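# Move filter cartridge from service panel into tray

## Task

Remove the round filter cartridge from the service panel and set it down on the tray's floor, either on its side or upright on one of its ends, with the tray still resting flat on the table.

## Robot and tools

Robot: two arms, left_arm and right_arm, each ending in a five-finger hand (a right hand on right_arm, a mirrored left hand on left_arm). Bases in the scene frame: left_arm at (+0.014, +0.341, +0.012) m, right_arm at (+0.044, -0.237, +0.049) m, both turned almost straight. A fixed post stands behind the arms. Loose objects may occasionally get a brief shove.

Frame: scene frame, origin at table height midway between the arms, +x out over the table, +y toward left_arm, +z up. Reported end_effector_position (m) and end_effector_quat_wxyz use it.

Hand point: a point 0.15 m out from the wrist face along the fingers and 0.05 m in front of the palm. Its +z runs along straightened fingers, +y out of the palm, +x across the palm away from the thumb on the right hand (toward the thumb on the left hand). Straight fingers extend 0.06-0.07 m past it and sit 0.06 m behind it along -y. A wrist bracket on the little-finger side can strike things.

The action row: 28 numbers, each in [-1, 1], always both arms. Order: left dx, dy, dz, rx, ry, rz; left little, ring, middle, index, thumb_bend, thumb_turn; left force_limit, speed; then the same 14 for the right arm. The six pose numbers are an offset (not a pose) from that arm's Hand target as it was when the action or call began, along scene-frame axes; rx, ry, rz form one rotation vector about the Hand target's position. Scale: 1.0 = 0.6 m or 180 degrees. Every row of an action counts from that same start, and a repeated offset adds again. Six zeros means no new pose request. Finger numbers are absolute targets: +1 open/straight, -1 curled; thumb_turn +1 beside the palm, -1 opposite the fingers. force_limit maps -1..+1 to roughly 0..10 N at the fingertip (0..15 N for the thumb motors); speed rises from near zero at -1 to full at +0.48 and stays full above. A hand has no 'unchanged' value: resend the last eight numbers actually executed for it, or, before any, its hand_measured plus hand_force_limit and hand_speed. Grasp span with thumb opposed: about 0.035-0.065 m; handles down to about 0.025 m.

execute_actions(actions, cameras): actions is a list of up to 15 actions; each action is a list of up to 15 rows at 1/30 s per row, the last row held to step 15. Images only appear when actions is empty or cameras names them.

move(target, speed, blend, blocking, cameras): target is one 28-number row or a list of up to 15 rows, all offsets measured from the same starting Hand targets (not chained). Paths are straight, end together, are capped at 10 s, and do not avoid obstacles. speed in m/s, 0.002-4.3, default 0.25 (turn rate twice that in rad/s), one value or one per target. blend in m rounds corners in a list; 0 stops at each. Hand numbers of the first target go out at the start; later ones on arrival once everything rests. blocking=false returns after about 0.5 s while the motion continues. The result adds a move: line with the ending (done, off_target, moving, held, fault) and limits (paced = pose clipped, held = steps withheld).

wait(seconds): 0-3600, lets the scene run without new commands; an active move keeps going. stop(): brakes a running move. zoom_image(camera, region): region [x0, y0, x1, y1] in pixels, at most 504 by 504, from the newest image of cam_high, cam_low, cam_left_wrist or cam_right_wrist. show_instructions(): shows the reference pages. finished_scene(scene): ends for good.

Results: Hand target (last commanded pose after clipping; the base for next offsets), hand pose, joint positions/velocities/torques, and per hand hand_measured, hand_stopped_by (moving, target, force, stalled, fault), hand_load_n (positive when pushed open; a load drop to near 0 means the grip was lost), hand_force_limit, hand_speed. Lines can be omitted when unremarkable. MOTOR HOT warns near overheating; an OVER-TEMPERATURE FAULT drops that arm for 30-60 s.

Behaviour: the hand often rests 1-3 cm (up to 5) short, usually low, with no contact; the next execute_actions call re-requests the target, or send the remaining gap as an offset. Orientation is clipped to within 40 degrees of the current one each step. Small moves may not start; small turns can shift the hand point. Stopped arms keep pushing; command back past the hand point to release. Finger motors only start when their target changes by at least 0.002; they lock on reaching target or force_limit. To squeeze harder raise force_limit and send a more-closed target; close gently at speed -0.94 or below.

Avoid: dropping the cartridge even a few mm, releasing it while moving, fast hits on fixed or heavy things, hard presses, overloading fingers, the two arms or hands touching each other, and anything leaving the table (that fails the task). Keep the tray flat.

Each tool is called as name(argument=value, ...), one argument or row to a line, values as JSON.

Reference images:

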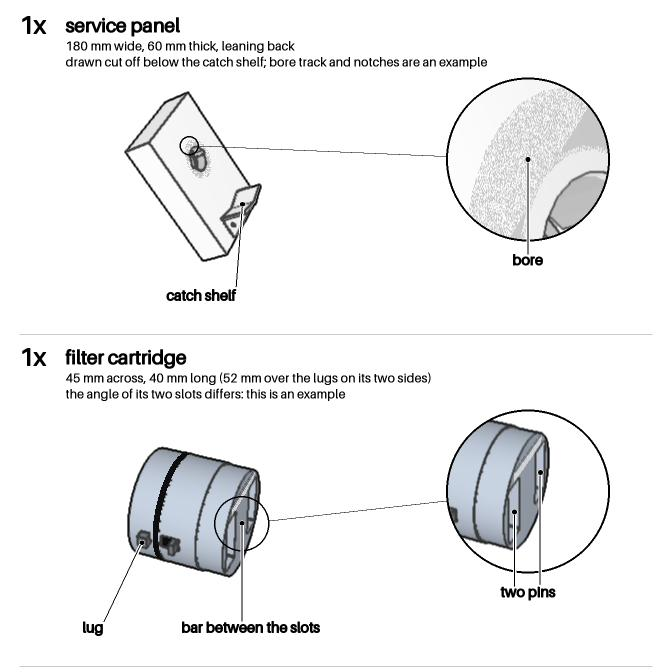

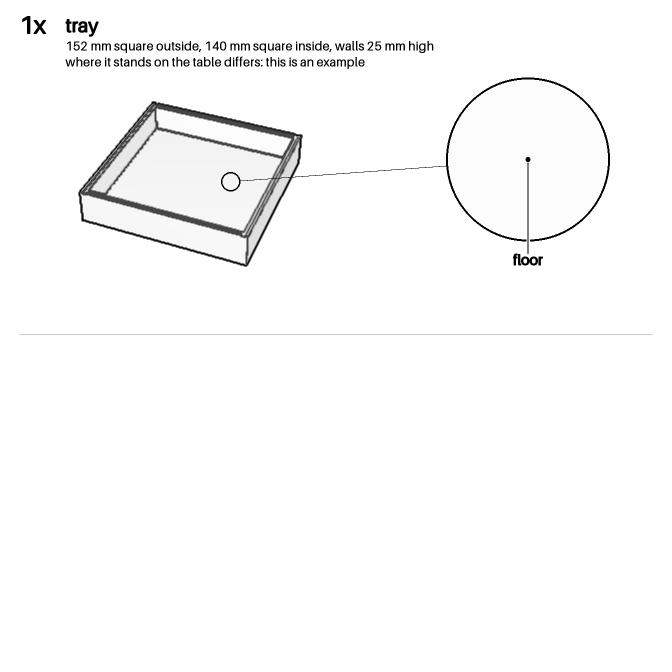

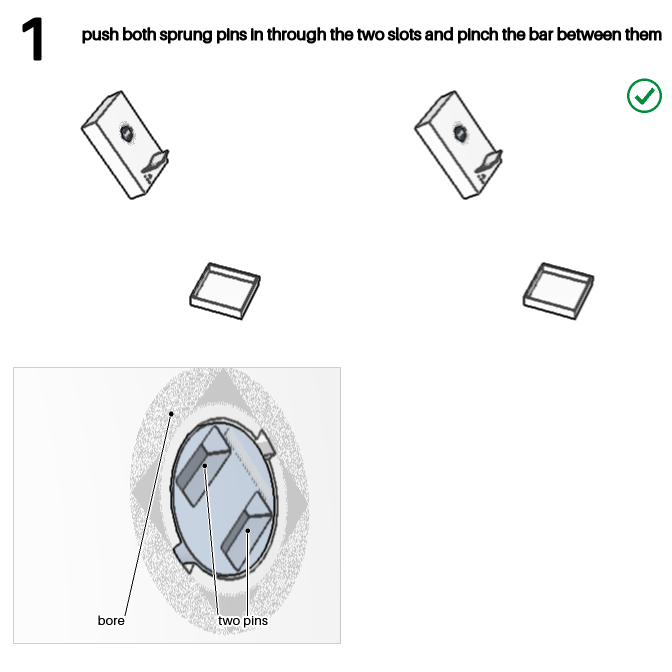

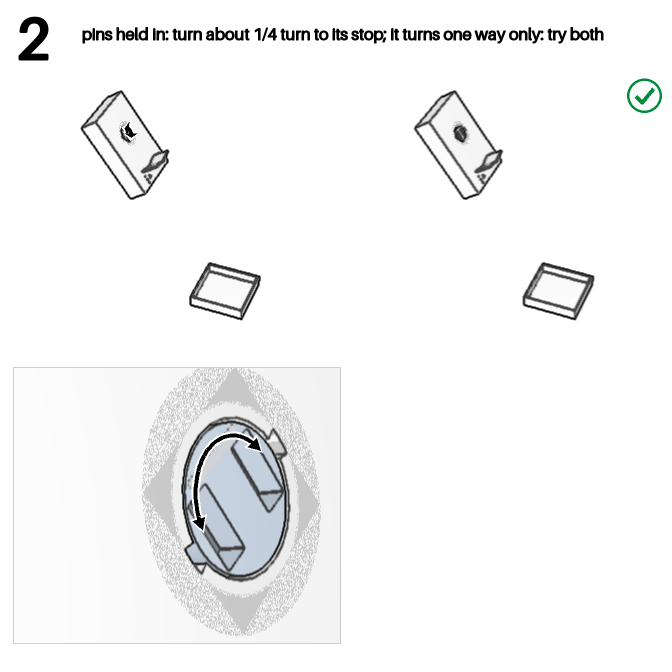

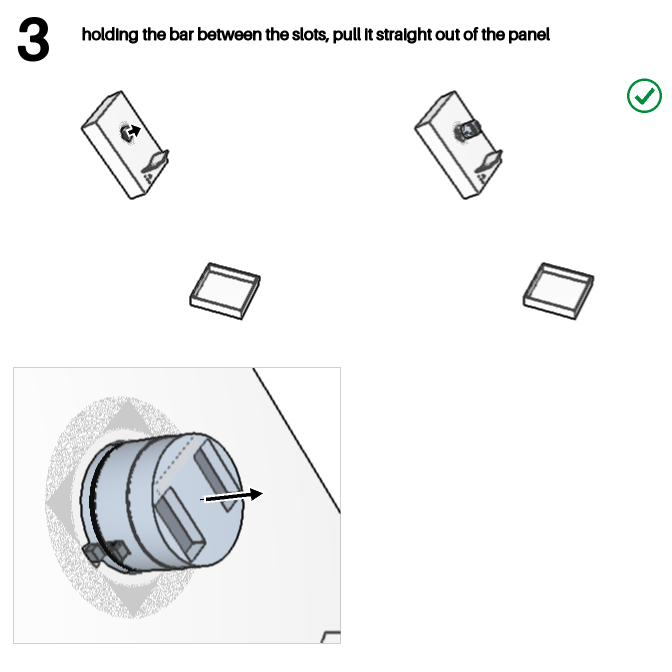

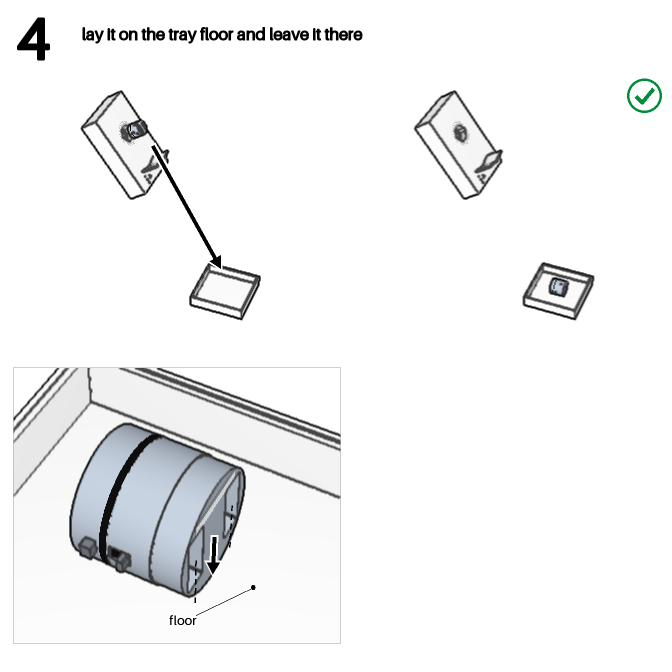

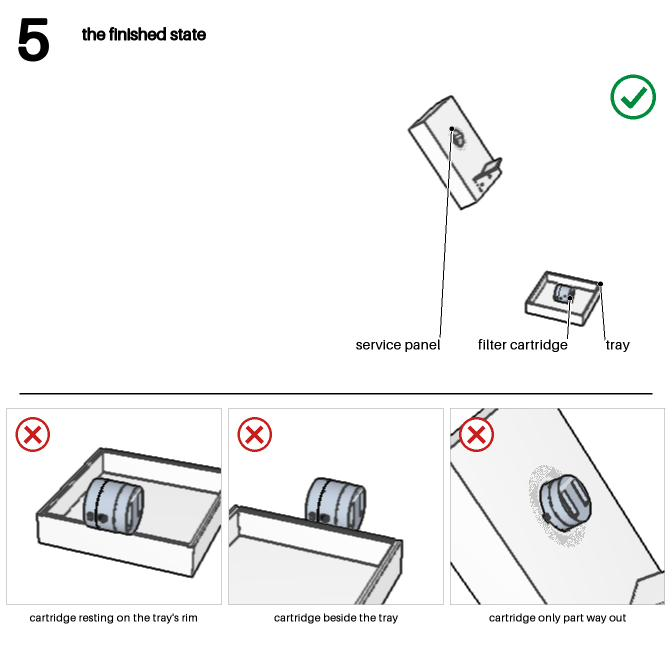

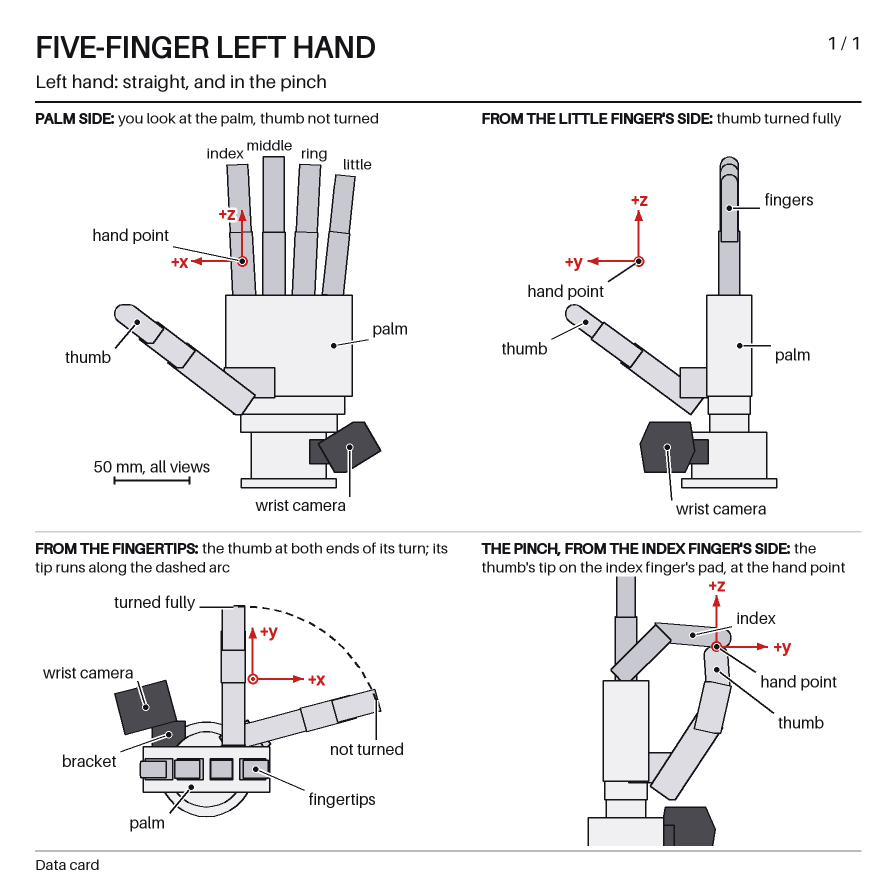

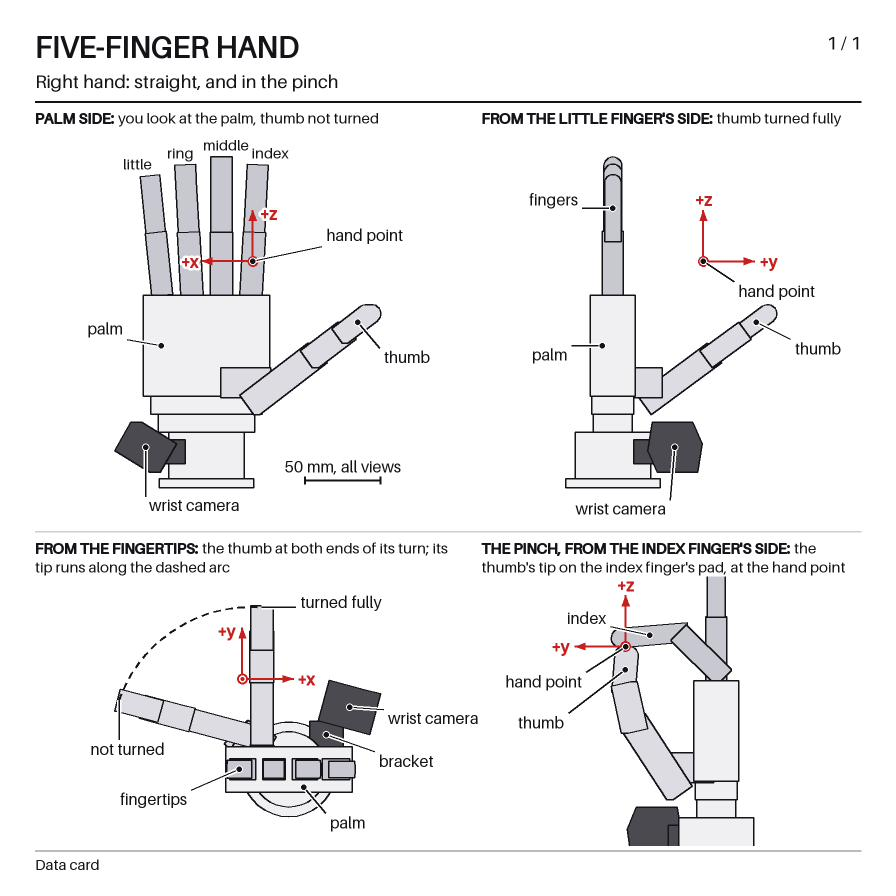

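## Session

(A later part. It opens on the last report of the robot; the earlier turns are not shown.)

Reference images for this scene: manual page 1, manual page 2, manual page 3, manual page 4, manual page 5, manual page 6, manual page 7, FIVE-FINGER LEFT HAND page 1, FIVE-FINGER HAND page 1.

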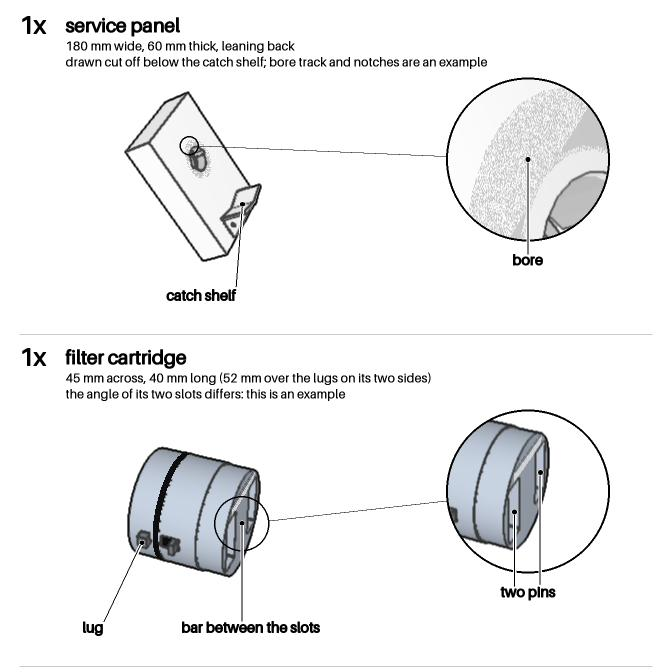

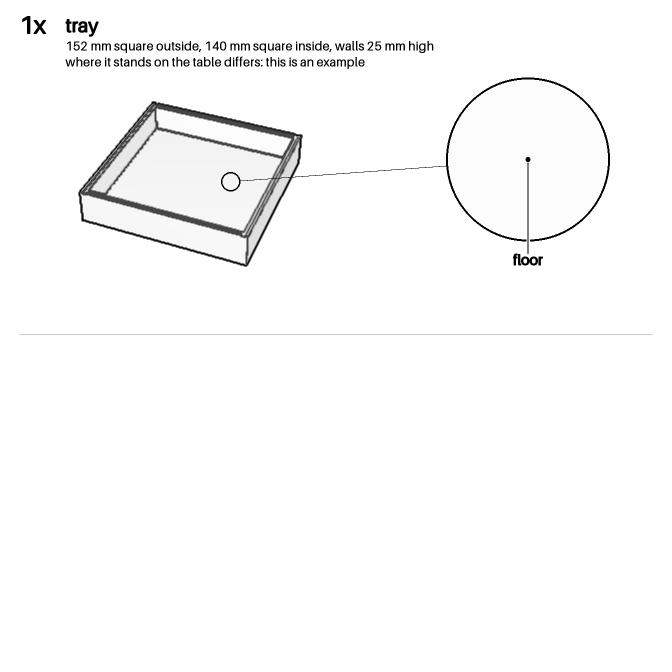

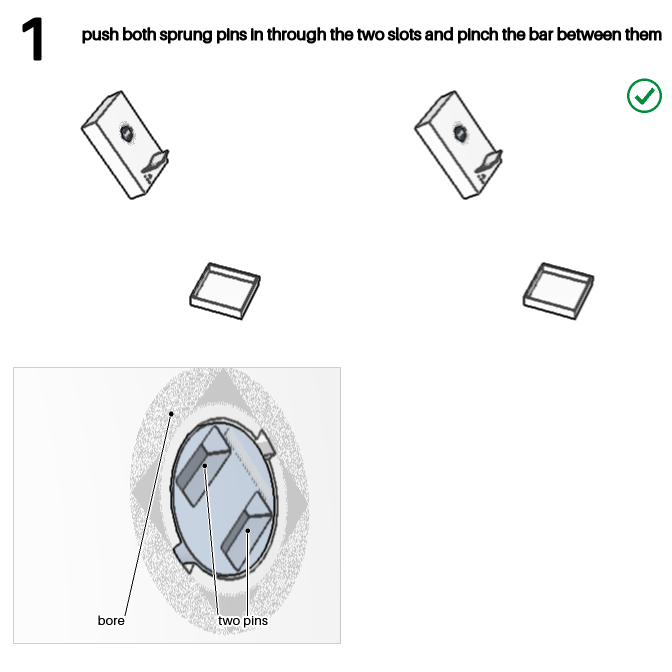

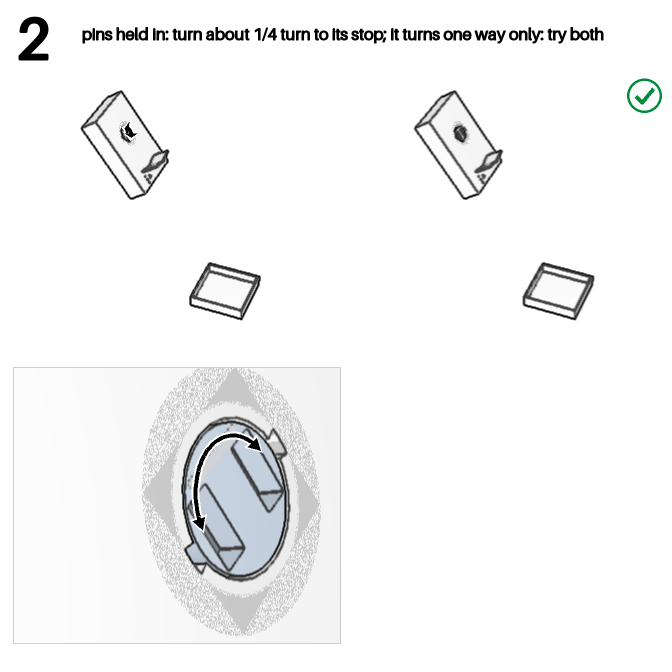

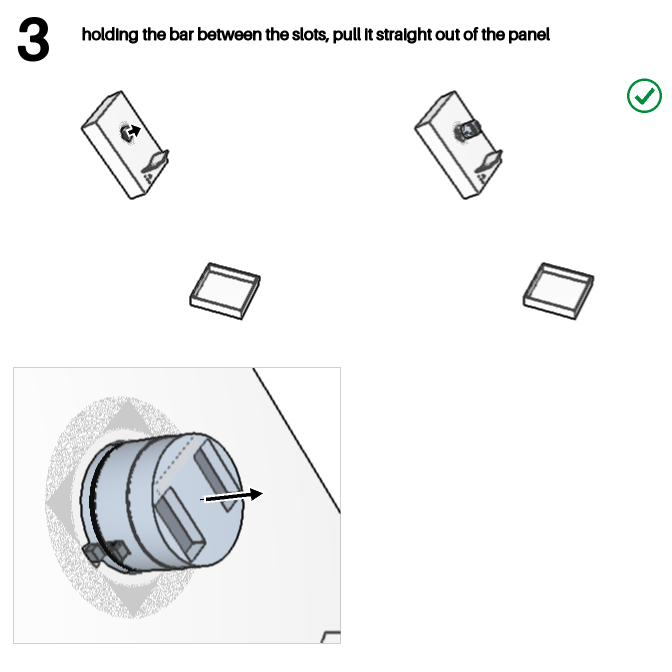

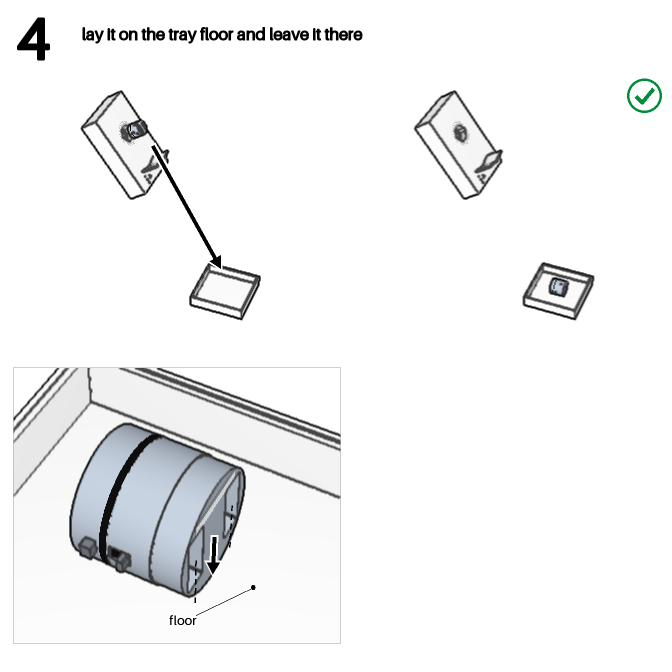

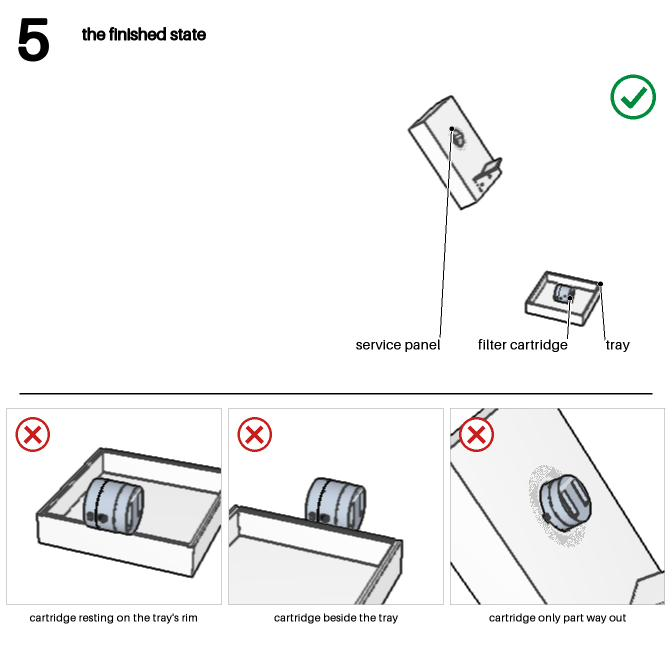

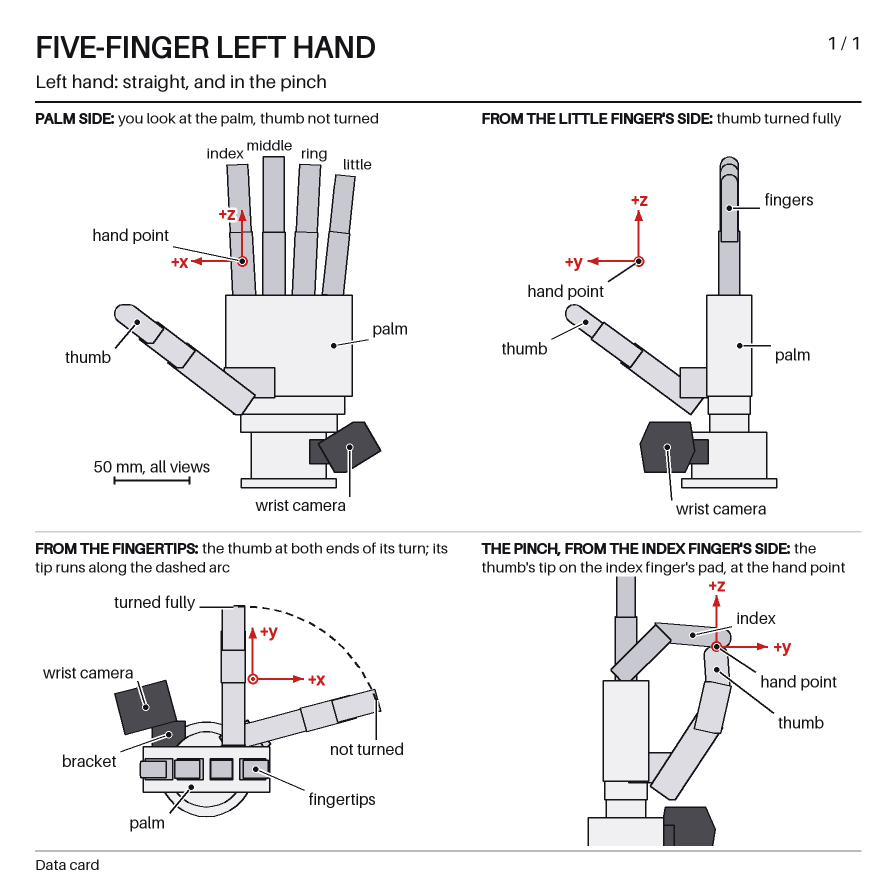

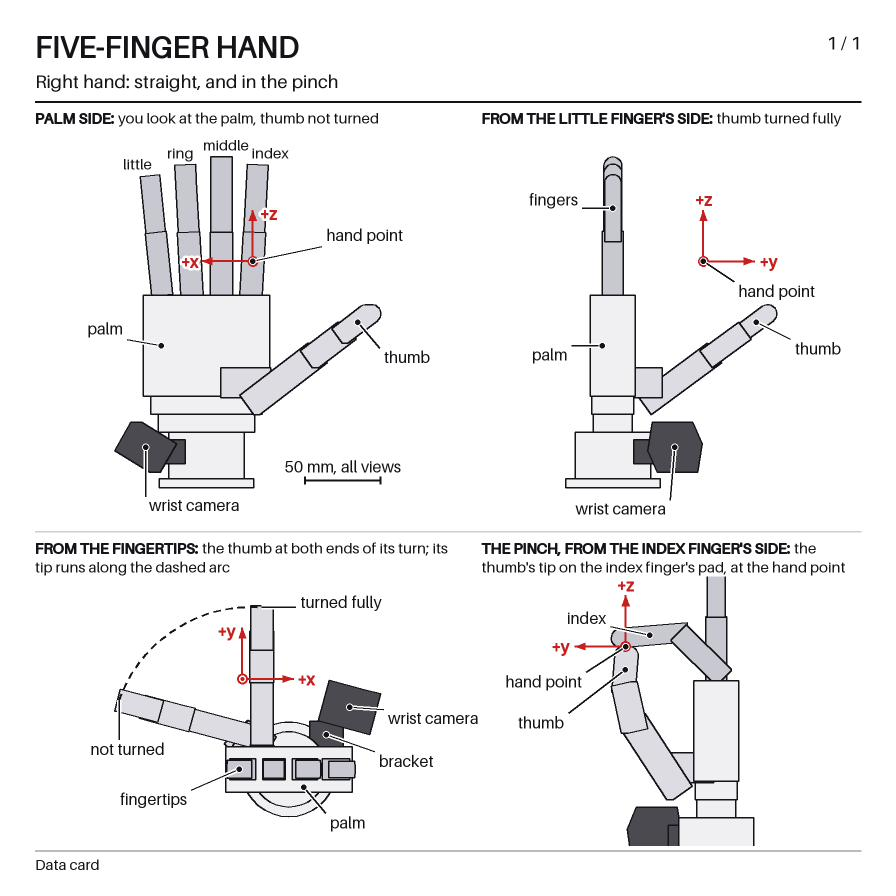

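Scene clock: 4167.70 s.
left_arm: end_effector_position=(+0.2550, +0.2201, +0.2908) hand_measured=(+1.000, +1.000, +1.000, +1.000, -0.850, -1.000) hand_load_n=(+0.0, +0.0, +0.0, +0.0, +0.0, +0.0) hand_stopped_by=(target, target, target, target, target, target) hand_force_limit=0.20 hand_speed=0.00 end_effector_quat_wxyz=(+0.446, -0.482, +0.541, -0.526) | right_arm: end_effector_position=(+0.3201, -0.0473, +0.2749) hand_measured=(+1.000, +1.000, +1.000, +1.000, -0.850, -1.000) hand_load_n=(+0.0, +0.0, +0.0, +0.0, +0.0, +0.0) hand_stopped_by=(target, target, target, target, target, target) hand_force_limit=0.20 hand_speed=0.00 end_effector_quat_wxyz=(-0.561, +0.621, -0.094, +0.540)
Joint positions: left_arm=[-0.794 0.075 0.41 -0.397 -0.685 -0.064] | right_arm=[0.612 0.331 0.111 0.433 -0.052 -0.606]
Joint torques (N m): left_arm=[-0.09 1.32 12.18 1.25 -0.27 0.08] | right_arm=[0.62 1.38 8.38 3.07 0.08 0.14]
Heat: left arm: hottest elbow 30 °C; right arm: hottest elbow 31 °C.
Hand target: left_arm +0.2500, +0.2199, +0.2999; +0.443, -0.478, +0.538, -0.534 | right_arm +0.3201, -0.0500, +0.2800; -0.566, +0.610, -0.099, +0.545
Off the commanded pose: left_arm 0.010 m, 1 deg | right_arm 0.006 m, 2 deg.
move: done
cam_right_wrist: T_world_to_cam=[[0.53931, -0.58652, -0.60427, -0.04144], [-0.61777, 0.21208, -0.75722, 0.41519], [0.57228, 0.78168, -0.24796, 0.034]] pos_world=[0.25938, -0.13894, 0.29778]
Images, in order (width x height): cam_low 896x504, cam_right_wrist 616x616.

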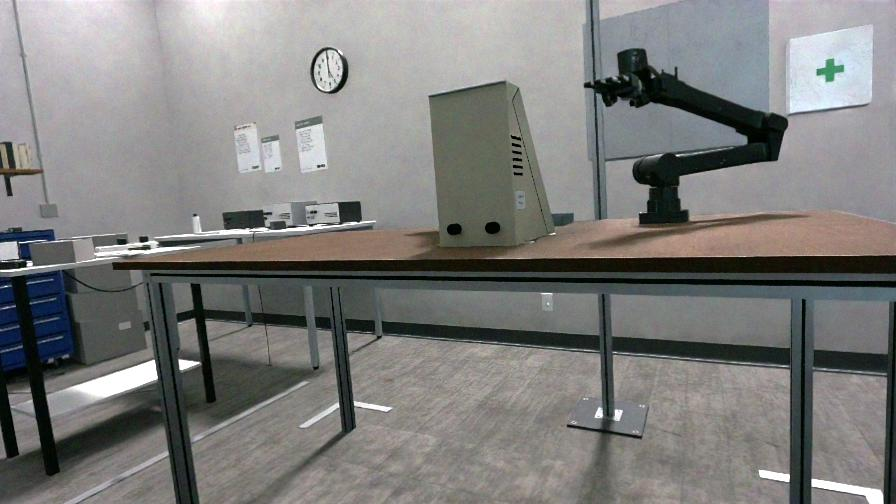

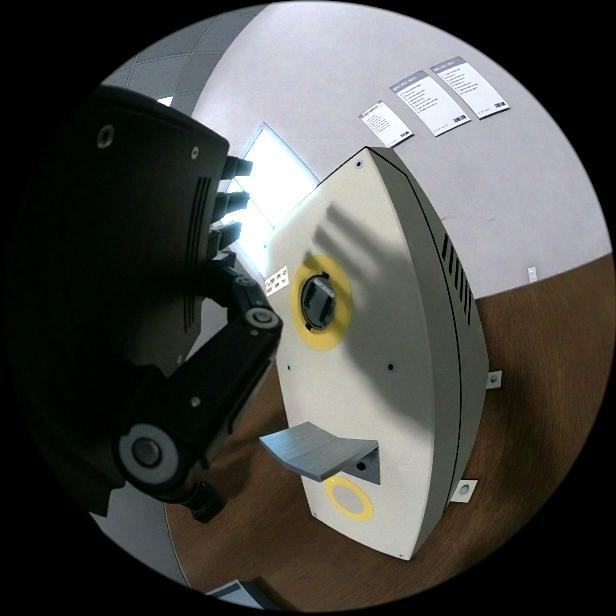

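move(
  target=[
    [0,0,0,0,0,0,1,1,1,1,-0.85,-1,0.2,0.0,0.0292,0.2317,0.0625,-0.063,-0.0925,-0.0083,1,1,1,1,-0.85,-1,0.2,0.0],
    [0,0,0,0,0,0,1,1,1,1,-0.85,-1,0.2,0.0,0.0780,0.2317,0.0280,-0.063,-0.0925,-0.0083,1,1,1,1,-0.85,-1,0.2,0.0],
  ],
  speed=[0.12,0.05],
  cameras=["cam_right_wrist","cam_high"],
)

Scene clock: 4179.13 s.
left_arm: end_effector_position=(+0.2550, +0.2201, +0.2908) hand_measured=(+1.000, +1.000, +1.000, +1.000, -0.850, -1.000) hand_load_n=(+0.0, +0.0, -0.5, +0.0, +0.0, +0.0) hand_stopped_by=(target, target, target, target, target, target) hand_force_limit=0.20 hand_speed=0.00 end_effector_quat_wxyz=(+0.446, -0.482, +0.541, -0.526) | right_arm: end_effector_position=(+0.3594, +0.0813, +0.2817) hand_measured=(+1.000, +1.000, +1.000, +1.000, -0.850, -1.000) hand_load_n=(+0.0, +0.0, +0.0, +0.0, +0.5, +0.5) hand_stopped_by=(target, target, target, target, target, target) hand_force_limit=0.20 hand_speed=0.00 end_effector_quat_wxyz=(-0.493, +0.591, +0.040, +0.637)
Joint positions: left_arm=[-0.794 0.075 0.41 -0.397 -0.685 -0.064] | right_arm=[0.987 1.186 0.291 1.208 0.238 -1.055]
Joint torques (N m): left_arm=[0.03 1.32 12.22 1.2 -0.27 0.08] | right_arm=[0.56 -3.66 8.31 3.03 -0.24 0.14]
Heat: left arm: hottest elbow 30 °C; right arm: hottest elbow 31 °C.
Hand target: left_arm +0.2500, +0.2199, +0.2999; +0.443, -0.478, +0.538, -0.534 | right_arm +0.3668, +0.0890, +0.2969; -0.505, +0.576, +0.030, +0.642
Off the commanded pose: left_arm 0.010 m, 1 deg | right_arm 0.019 m, 2 deg.
move: off_target (right_arm)
cam_right_wrist: T_world_to_cam=[[0.65642, -0.69638, -0.29011, -0.10473], [-0.36726, 0.04092, -0.92922, 0.38977], [0.65897, 0.7165, -0.22889, -0.1185]] pos_world=[0.28998, -0.00397, 0.30468]
Images, in order (width x height): cam_high 896x504, cam_right_wrist 616x616.

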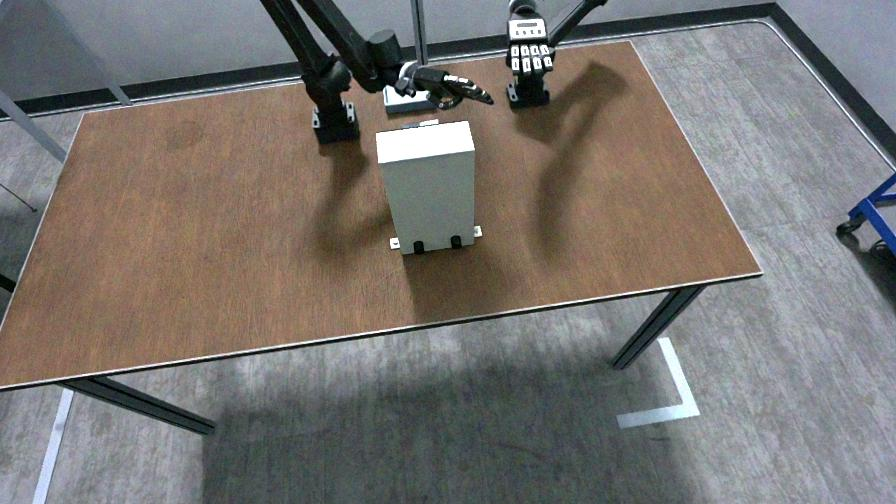

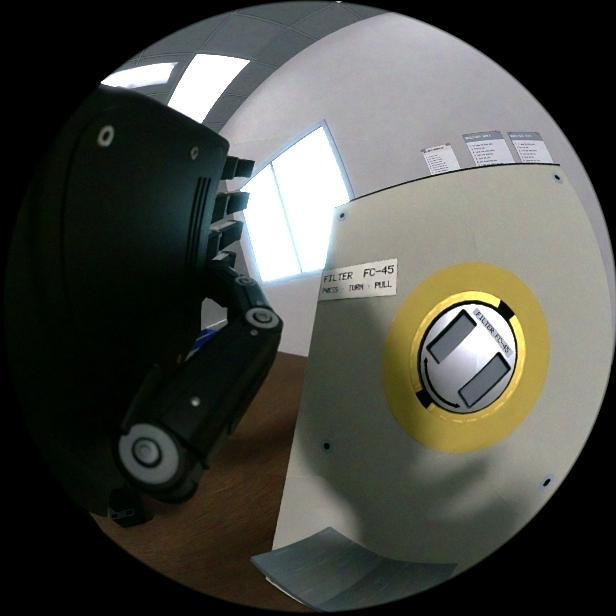

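zoom_image(
  camera="cam_right_wrist",
  region=[400, 280, 540, 420],
)

zoom_image(
  camera="cam_right_wrist",
  region=[420, 300, 480, 360],
)

zoom_image(
  camera="cam_right_wrist",
  region=[450, 345, 520, 415],
)

zoom_image(
  camera="cam_right_wrist",
  region=[310, 250, 410, 350],
)

Scaled by 3.600 from the camera's image (finer frame: 880x880).

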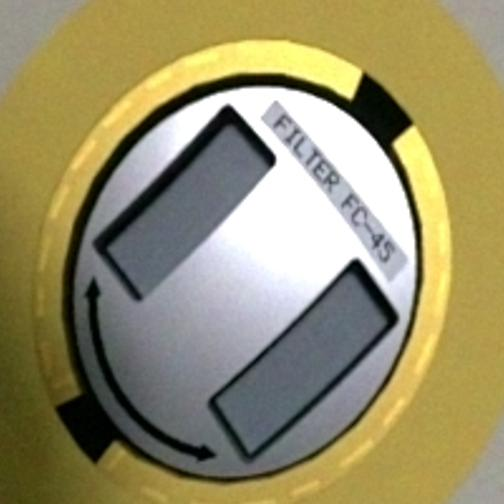

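Scaled by 8.400 from the camera's image (finer frame: 880x880).

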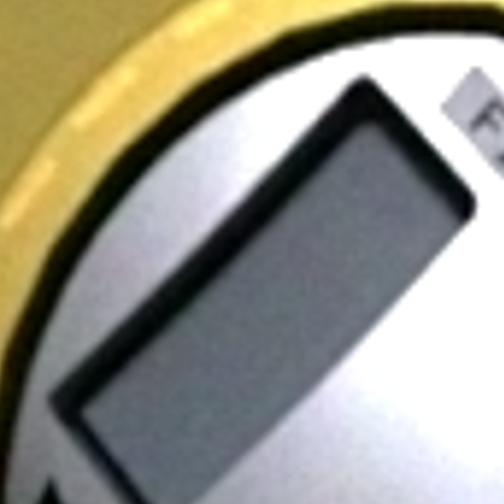

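Scaled by 7.200 from the camera's image (finer frame: 880x880).

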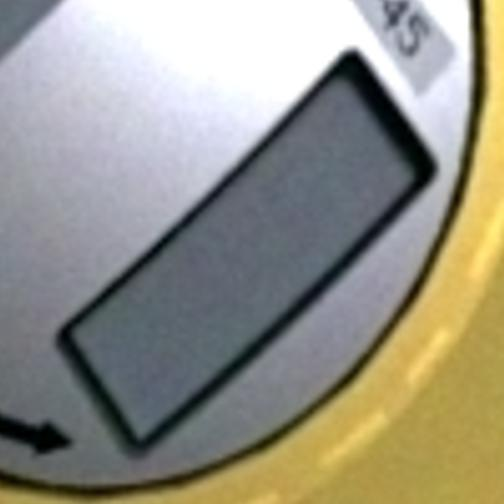

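Scaled by 5.040 from the camera's image (finer frame: 880x880).

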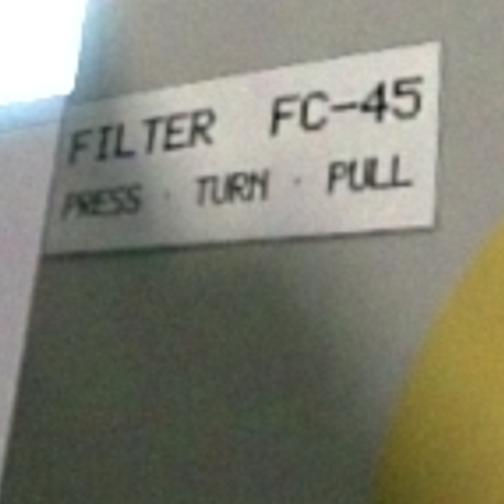

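move(
  target=[
    [0,0,0,0,0,0,1,1,1,1,-0.85,-1,0.2,0.0,-0.1447,-0.115,0.0552,0,0,0,1,1,1,1,1,1,0.2,0.0],
    [0,0,0,0,0,0,1,1,1,1,-0.85,-1,0.2,0.0,-0.1955,-0.225,-0.0223,-0.041,0.3148,-0.2197,1,1,1,1,1,1,0.2,0.0],
  ],
  speed=[0.15,0.15],
  cameras=["cam_right_wrist"],
)

move(
  target=[0.1622,-0.158,-0.0498,0,0,0,1,1,1,1,-0.85,-1,0.2,0.0,0,0,0,0,0,0,-1,-1,-1,1,1,1,0.2,0.0],
  speed=0.12,
  cameras=["cam_left_wrist","cam_right_wrist"],
)

Scene clock: 4316.40 s.
left_arm: end_effector_position=(+0.2550, +0.2201, +0.2908) hand_measured=(+1.000, +1.000, +1.000, +1.000, -0.850, -1.000) hand_load_n=(+0.0, +0.0, +0.0, +0.0, +0.0, +0.0) hand_stopped_by=(target, target, target, target, target, target) hand_force_limit=0.20 hand_speed=0.00 end_effector_quat_wxyz=(+0.446, -0.482, +0.541, -0.526) | right_arm: end_effector_position=(+0.2458, -0.0539, +0.2681) hand_measured=(+1.000, +1.000, +1.000, +1.000, +1.000, +1.000) hand_load_n=(+0.0, +0.0, +0.0, +0.0, +0.0, +0.0) hand_stopped_by=(target, target, target, target, target, target) hand_force_limit=0.20 hand_speed=0.00 end_effector_quat_wxyz=(-0.175, +0.818, -0.346, +0.424)
Joint positions: left_arm=[-0.794 0.075 0.41 -0.397 -0.685 -0.064] | right_arm=[1.208 0.795 0.8 -1.109 0.865 0.207]
Joint torques (N m): left_arm=[0.03 1.44 12.19 1.26 -0.27 0.06] | right_arm=[0.56 -1.03 11.32 0.91 0.42 0.15]
Heat: left arm: hottest elbow 31 °C; right arm: hottest elbow 31 °C.
Hand target: left_arm +0.2500, +0.2199, +0.2999; +0.443, -0.478, +0.538, -0.534 | right_arm +0.2495, -0.0459, +0.2835; -0.186, +0.812, -0.358, +0.421
Off the commanded pose: left_arm 0.010 m, 1 deg | right_arm 0.018 m, 2 deg.
move: off_target (right_arm)
cam_right_wrist: T_world_to_cam=[[-0.32739, -0.87785, -0.34958, 0.11982], [-0.84474, 0.43768, -0.30797, 0.31306], [0.42336, 0.19448, -0.88484, 0.25571]] pos_world=[0.19542, -0.08156, 0.36456]

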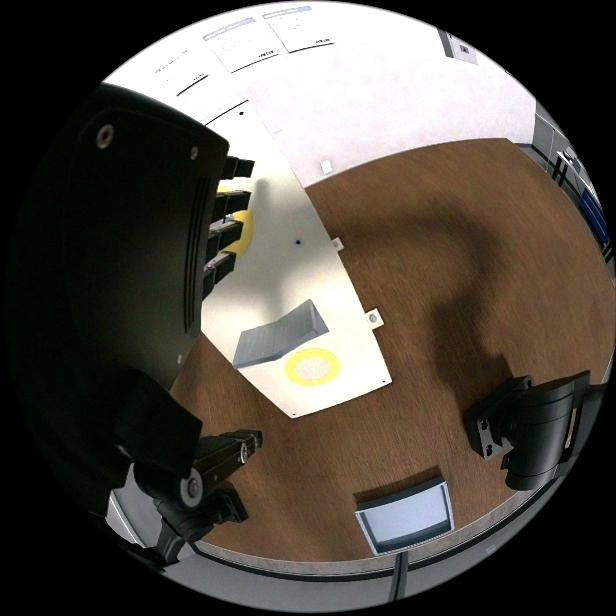

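Scene clock: 4318.33 s.
left_arm: end_effector_position=(+0.3393, +0.1250, +0.2571) hand_measured=(+1.000, +1.000, +1.000, +1.000, -0.850, -1.000) hand_load_n=(+0.0, +0.0, +0.0, -0.5, +0.0, +0.0) hand_stopped_by=(target, target, target, target, target, target) hand_force_limit=0.20 hand_speed=0.00 end_effector_quat_wxyz=(+0.439, -0.476, +0.550, -0.528) | right_arm: end_effector_position=(+0.2458, -0.0539, +0.2680) hand_measured=(-1.000, -1.000, -1.000, +1.000, +1.000, +1.000) hand_load_n=(+0.0, +0.0, +0.5, +0.0, +0.0, +0.0) hand_stopped_by=(target, target, target, target, target, target) hand_force_limit=0.20 hand_speed=0.00 end_effector_quat_wxyz=(-0.175, +0.818, -0.347, +0.424)
Joint positions: left_arm=[-0.785 0.666 0.41 0.184 -0.651 -0.064] | right_arm=[1.208 0.795 0.8 -1.109 0.865 0.209]
Joint torques (N m): left_arm=[2.37 -1.49 12.81 2.59 -0.01 0.11] | right_arm=[0.67 -0.97 11.29 0.88 0.41 0.16]
Heat: left arm: hottest elbow 31 °C; right arm: hottest elbow 31 °C.
Hand target: left_arm +0.3474, +0.1251, +0.2702; +0.444, -0.478, +0.538, -0.534 | right_arm +0.2494, -0.0460, +0.2834; -0.186, +0.812, -0.358, +0.421
Off the commanded pose: left_arm 0.015 m, 2 deg | right_arm 0.018 m, 2 deg.
move: off_target (left_arm)
cam_left_wrist: T_world_to_cam=[[0.06649, -0.24084, 0.96828, -0.23783], [-0.69506, -0.70743, -0.12823, 0.34732], [0.71587, -0.66449, -0.21443, 0.00537]] pos_world=[0.25337, 0.192, 0.27597]
cam_right_wrist: T_world_to_cam=[[-0.32803, -0.87756, -0.34968, 0.11997], [-0.84455, 0.43828, -0.30765, 0.31292], [0.42324, 0.1944, -0.88491, 0.25566]] pos_world=[0.19542, -0.08156, 0.36446]

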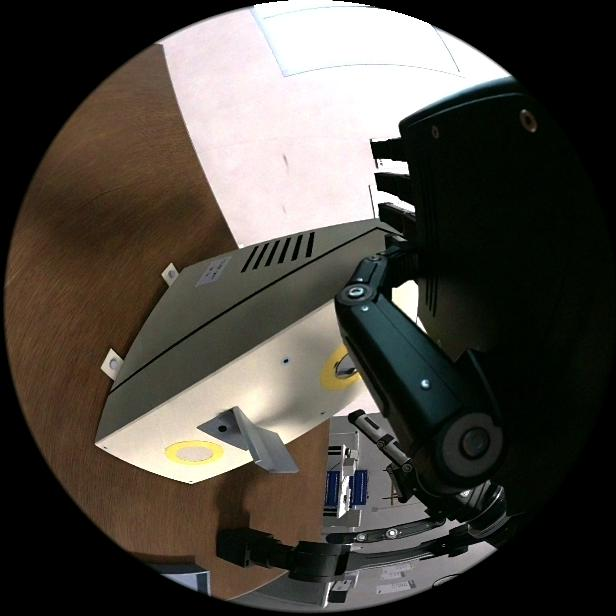

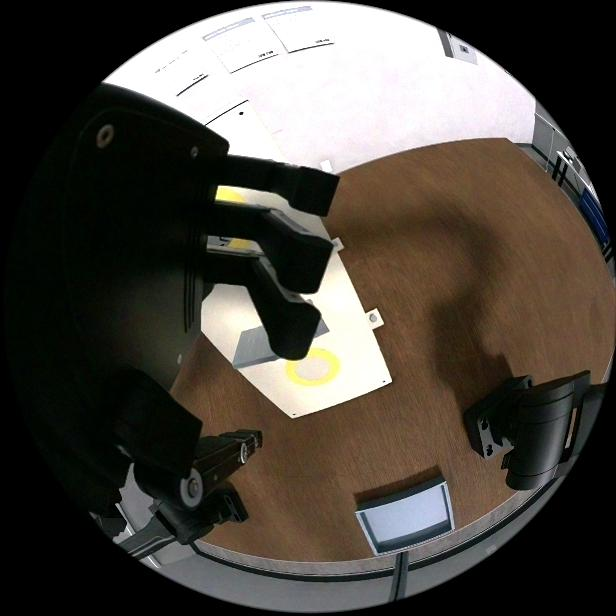

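zoom_image(
  camera="cam_right_wrist",
  region=[240, 140, 360, 260],
)

zoom_image(
  camera="cam_right_wrist",
  region=[230, 250, 350, 370],
)

Scaled by 4.200 from the camera's image (finer frame: 880x880).

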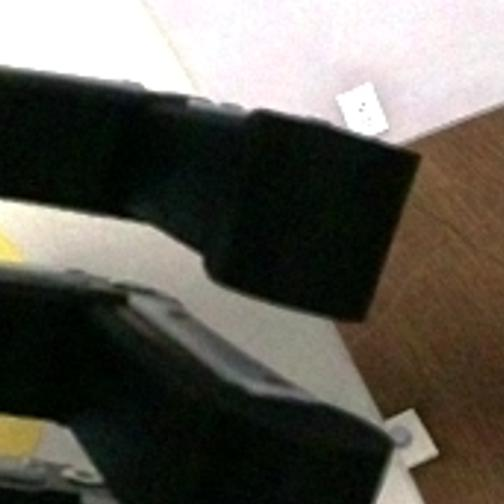

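Scaled by 4.200 from the camera's image (finer frame: 880x880).

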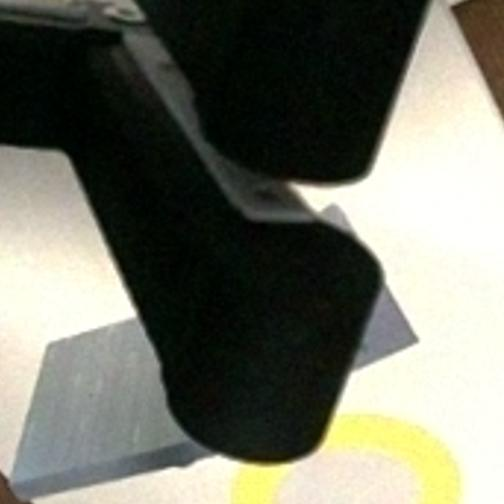

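move(
  target=[0,0,0,0,0,0,1,1,1,1,-0.85,-1,0.2,0.0,0,0,0,0,0,0,1,1,1,-1,1,1,0.2,0.0],
  speed=0.12,
  cameras=["cam_right_wrist"],
)

zoom_image(
  camera="cam_right_wrist",
  region=[220, 120, 360, 260],
)

Scene clock: 4337.93 s.
left_arm: end_effector_position=(+0.3393, +0.1250, +0.2571) hand_measured=(+1.000, +1.000, +1.000, +1.000, -0.850, -1.000) hand_load_n=(+0.0, -0.5, +0.0, +0.0, +0.0, +0.0) hand_stopped_by=(target, target, target, target, target, target) hand_force_limit=0.20 hand_speed=0.00 end_effector_quat_wxyz=(+0.439, -0.476, +0.550, -0.528) | right_arm: end_effector_position=(+0.2457, -0.0540, +0.2680) hand_measured=(+1.000, +1.000, +1.000, -1.000, +1.000, +1.000) hand_load_n=(+0.0, +0.0, +0.0, +0.0, +0.0, +0.0) hand_stopped_by=(target, target, target, target, target, target) hand_force_limit=0.20 hand_speed=0.00 end_effector_quat_wxyz=(-0.175, +0.818, -0.347, +0.424)
Joint positions: left_arm=[-0.785 0.666 0.41 0.184 -0.651 -0.064] | right_arm=[1.208 0.795 0.8 -1.11 0.865 0.209]
Joint torques (N m): left_arm=[2.55 -1.44 12.79 2.55 -0.01 0.1] | right_arm=[0.91 -0.97 11.29 0.94 0.41 0.15]
Heat: left arm: hottest elbow 31 °C; right arm: hottest elbow 33 °C.
Hand target: left_arm +0.3474, +0.1251, +0.2701; +0.444, -0.478, +0.538, -0.534 | right_arm +0.2495, -0.0460, +0.2835; -0.186, +0.812, -0.358, +0.421
Off the commanded pose: left_arm 0.015 m, 2 deg | right_arm 0.018 m, 2 deg.
move: done
cam_right_wrist: T_world_to_cam=[[-0.32836, -0.8776, -0.3493, 0.1198], [-0.84452, 0.43839, -0.30755, 0.31293], [0.42304, 0.194, -0.8851, 0.25576]] pos_world=[0.19542, -0.08167, 0.36446]

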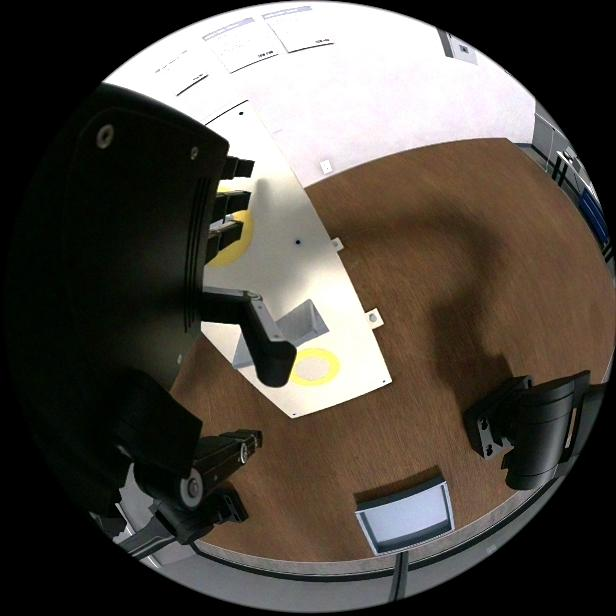

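Scaled by 3.600 from the camera's image (finer frame: 880x880).

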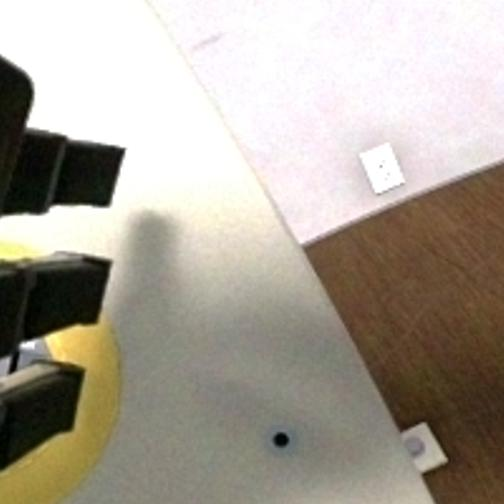

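zoom_image(
  camera="cam_right_wrist",
  region=[230, 300, 320, 390],
)

Scaled by 5.600 from the camera's image (finer frame: 880x880).

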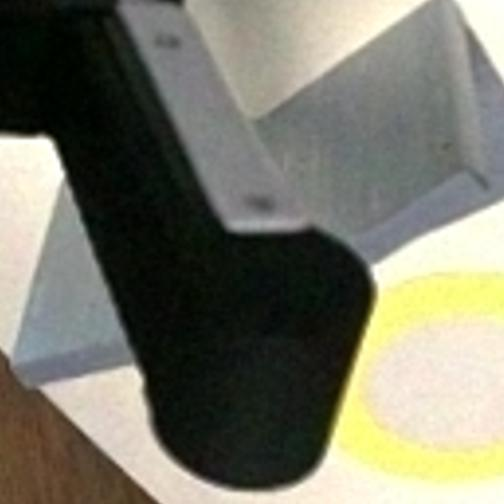

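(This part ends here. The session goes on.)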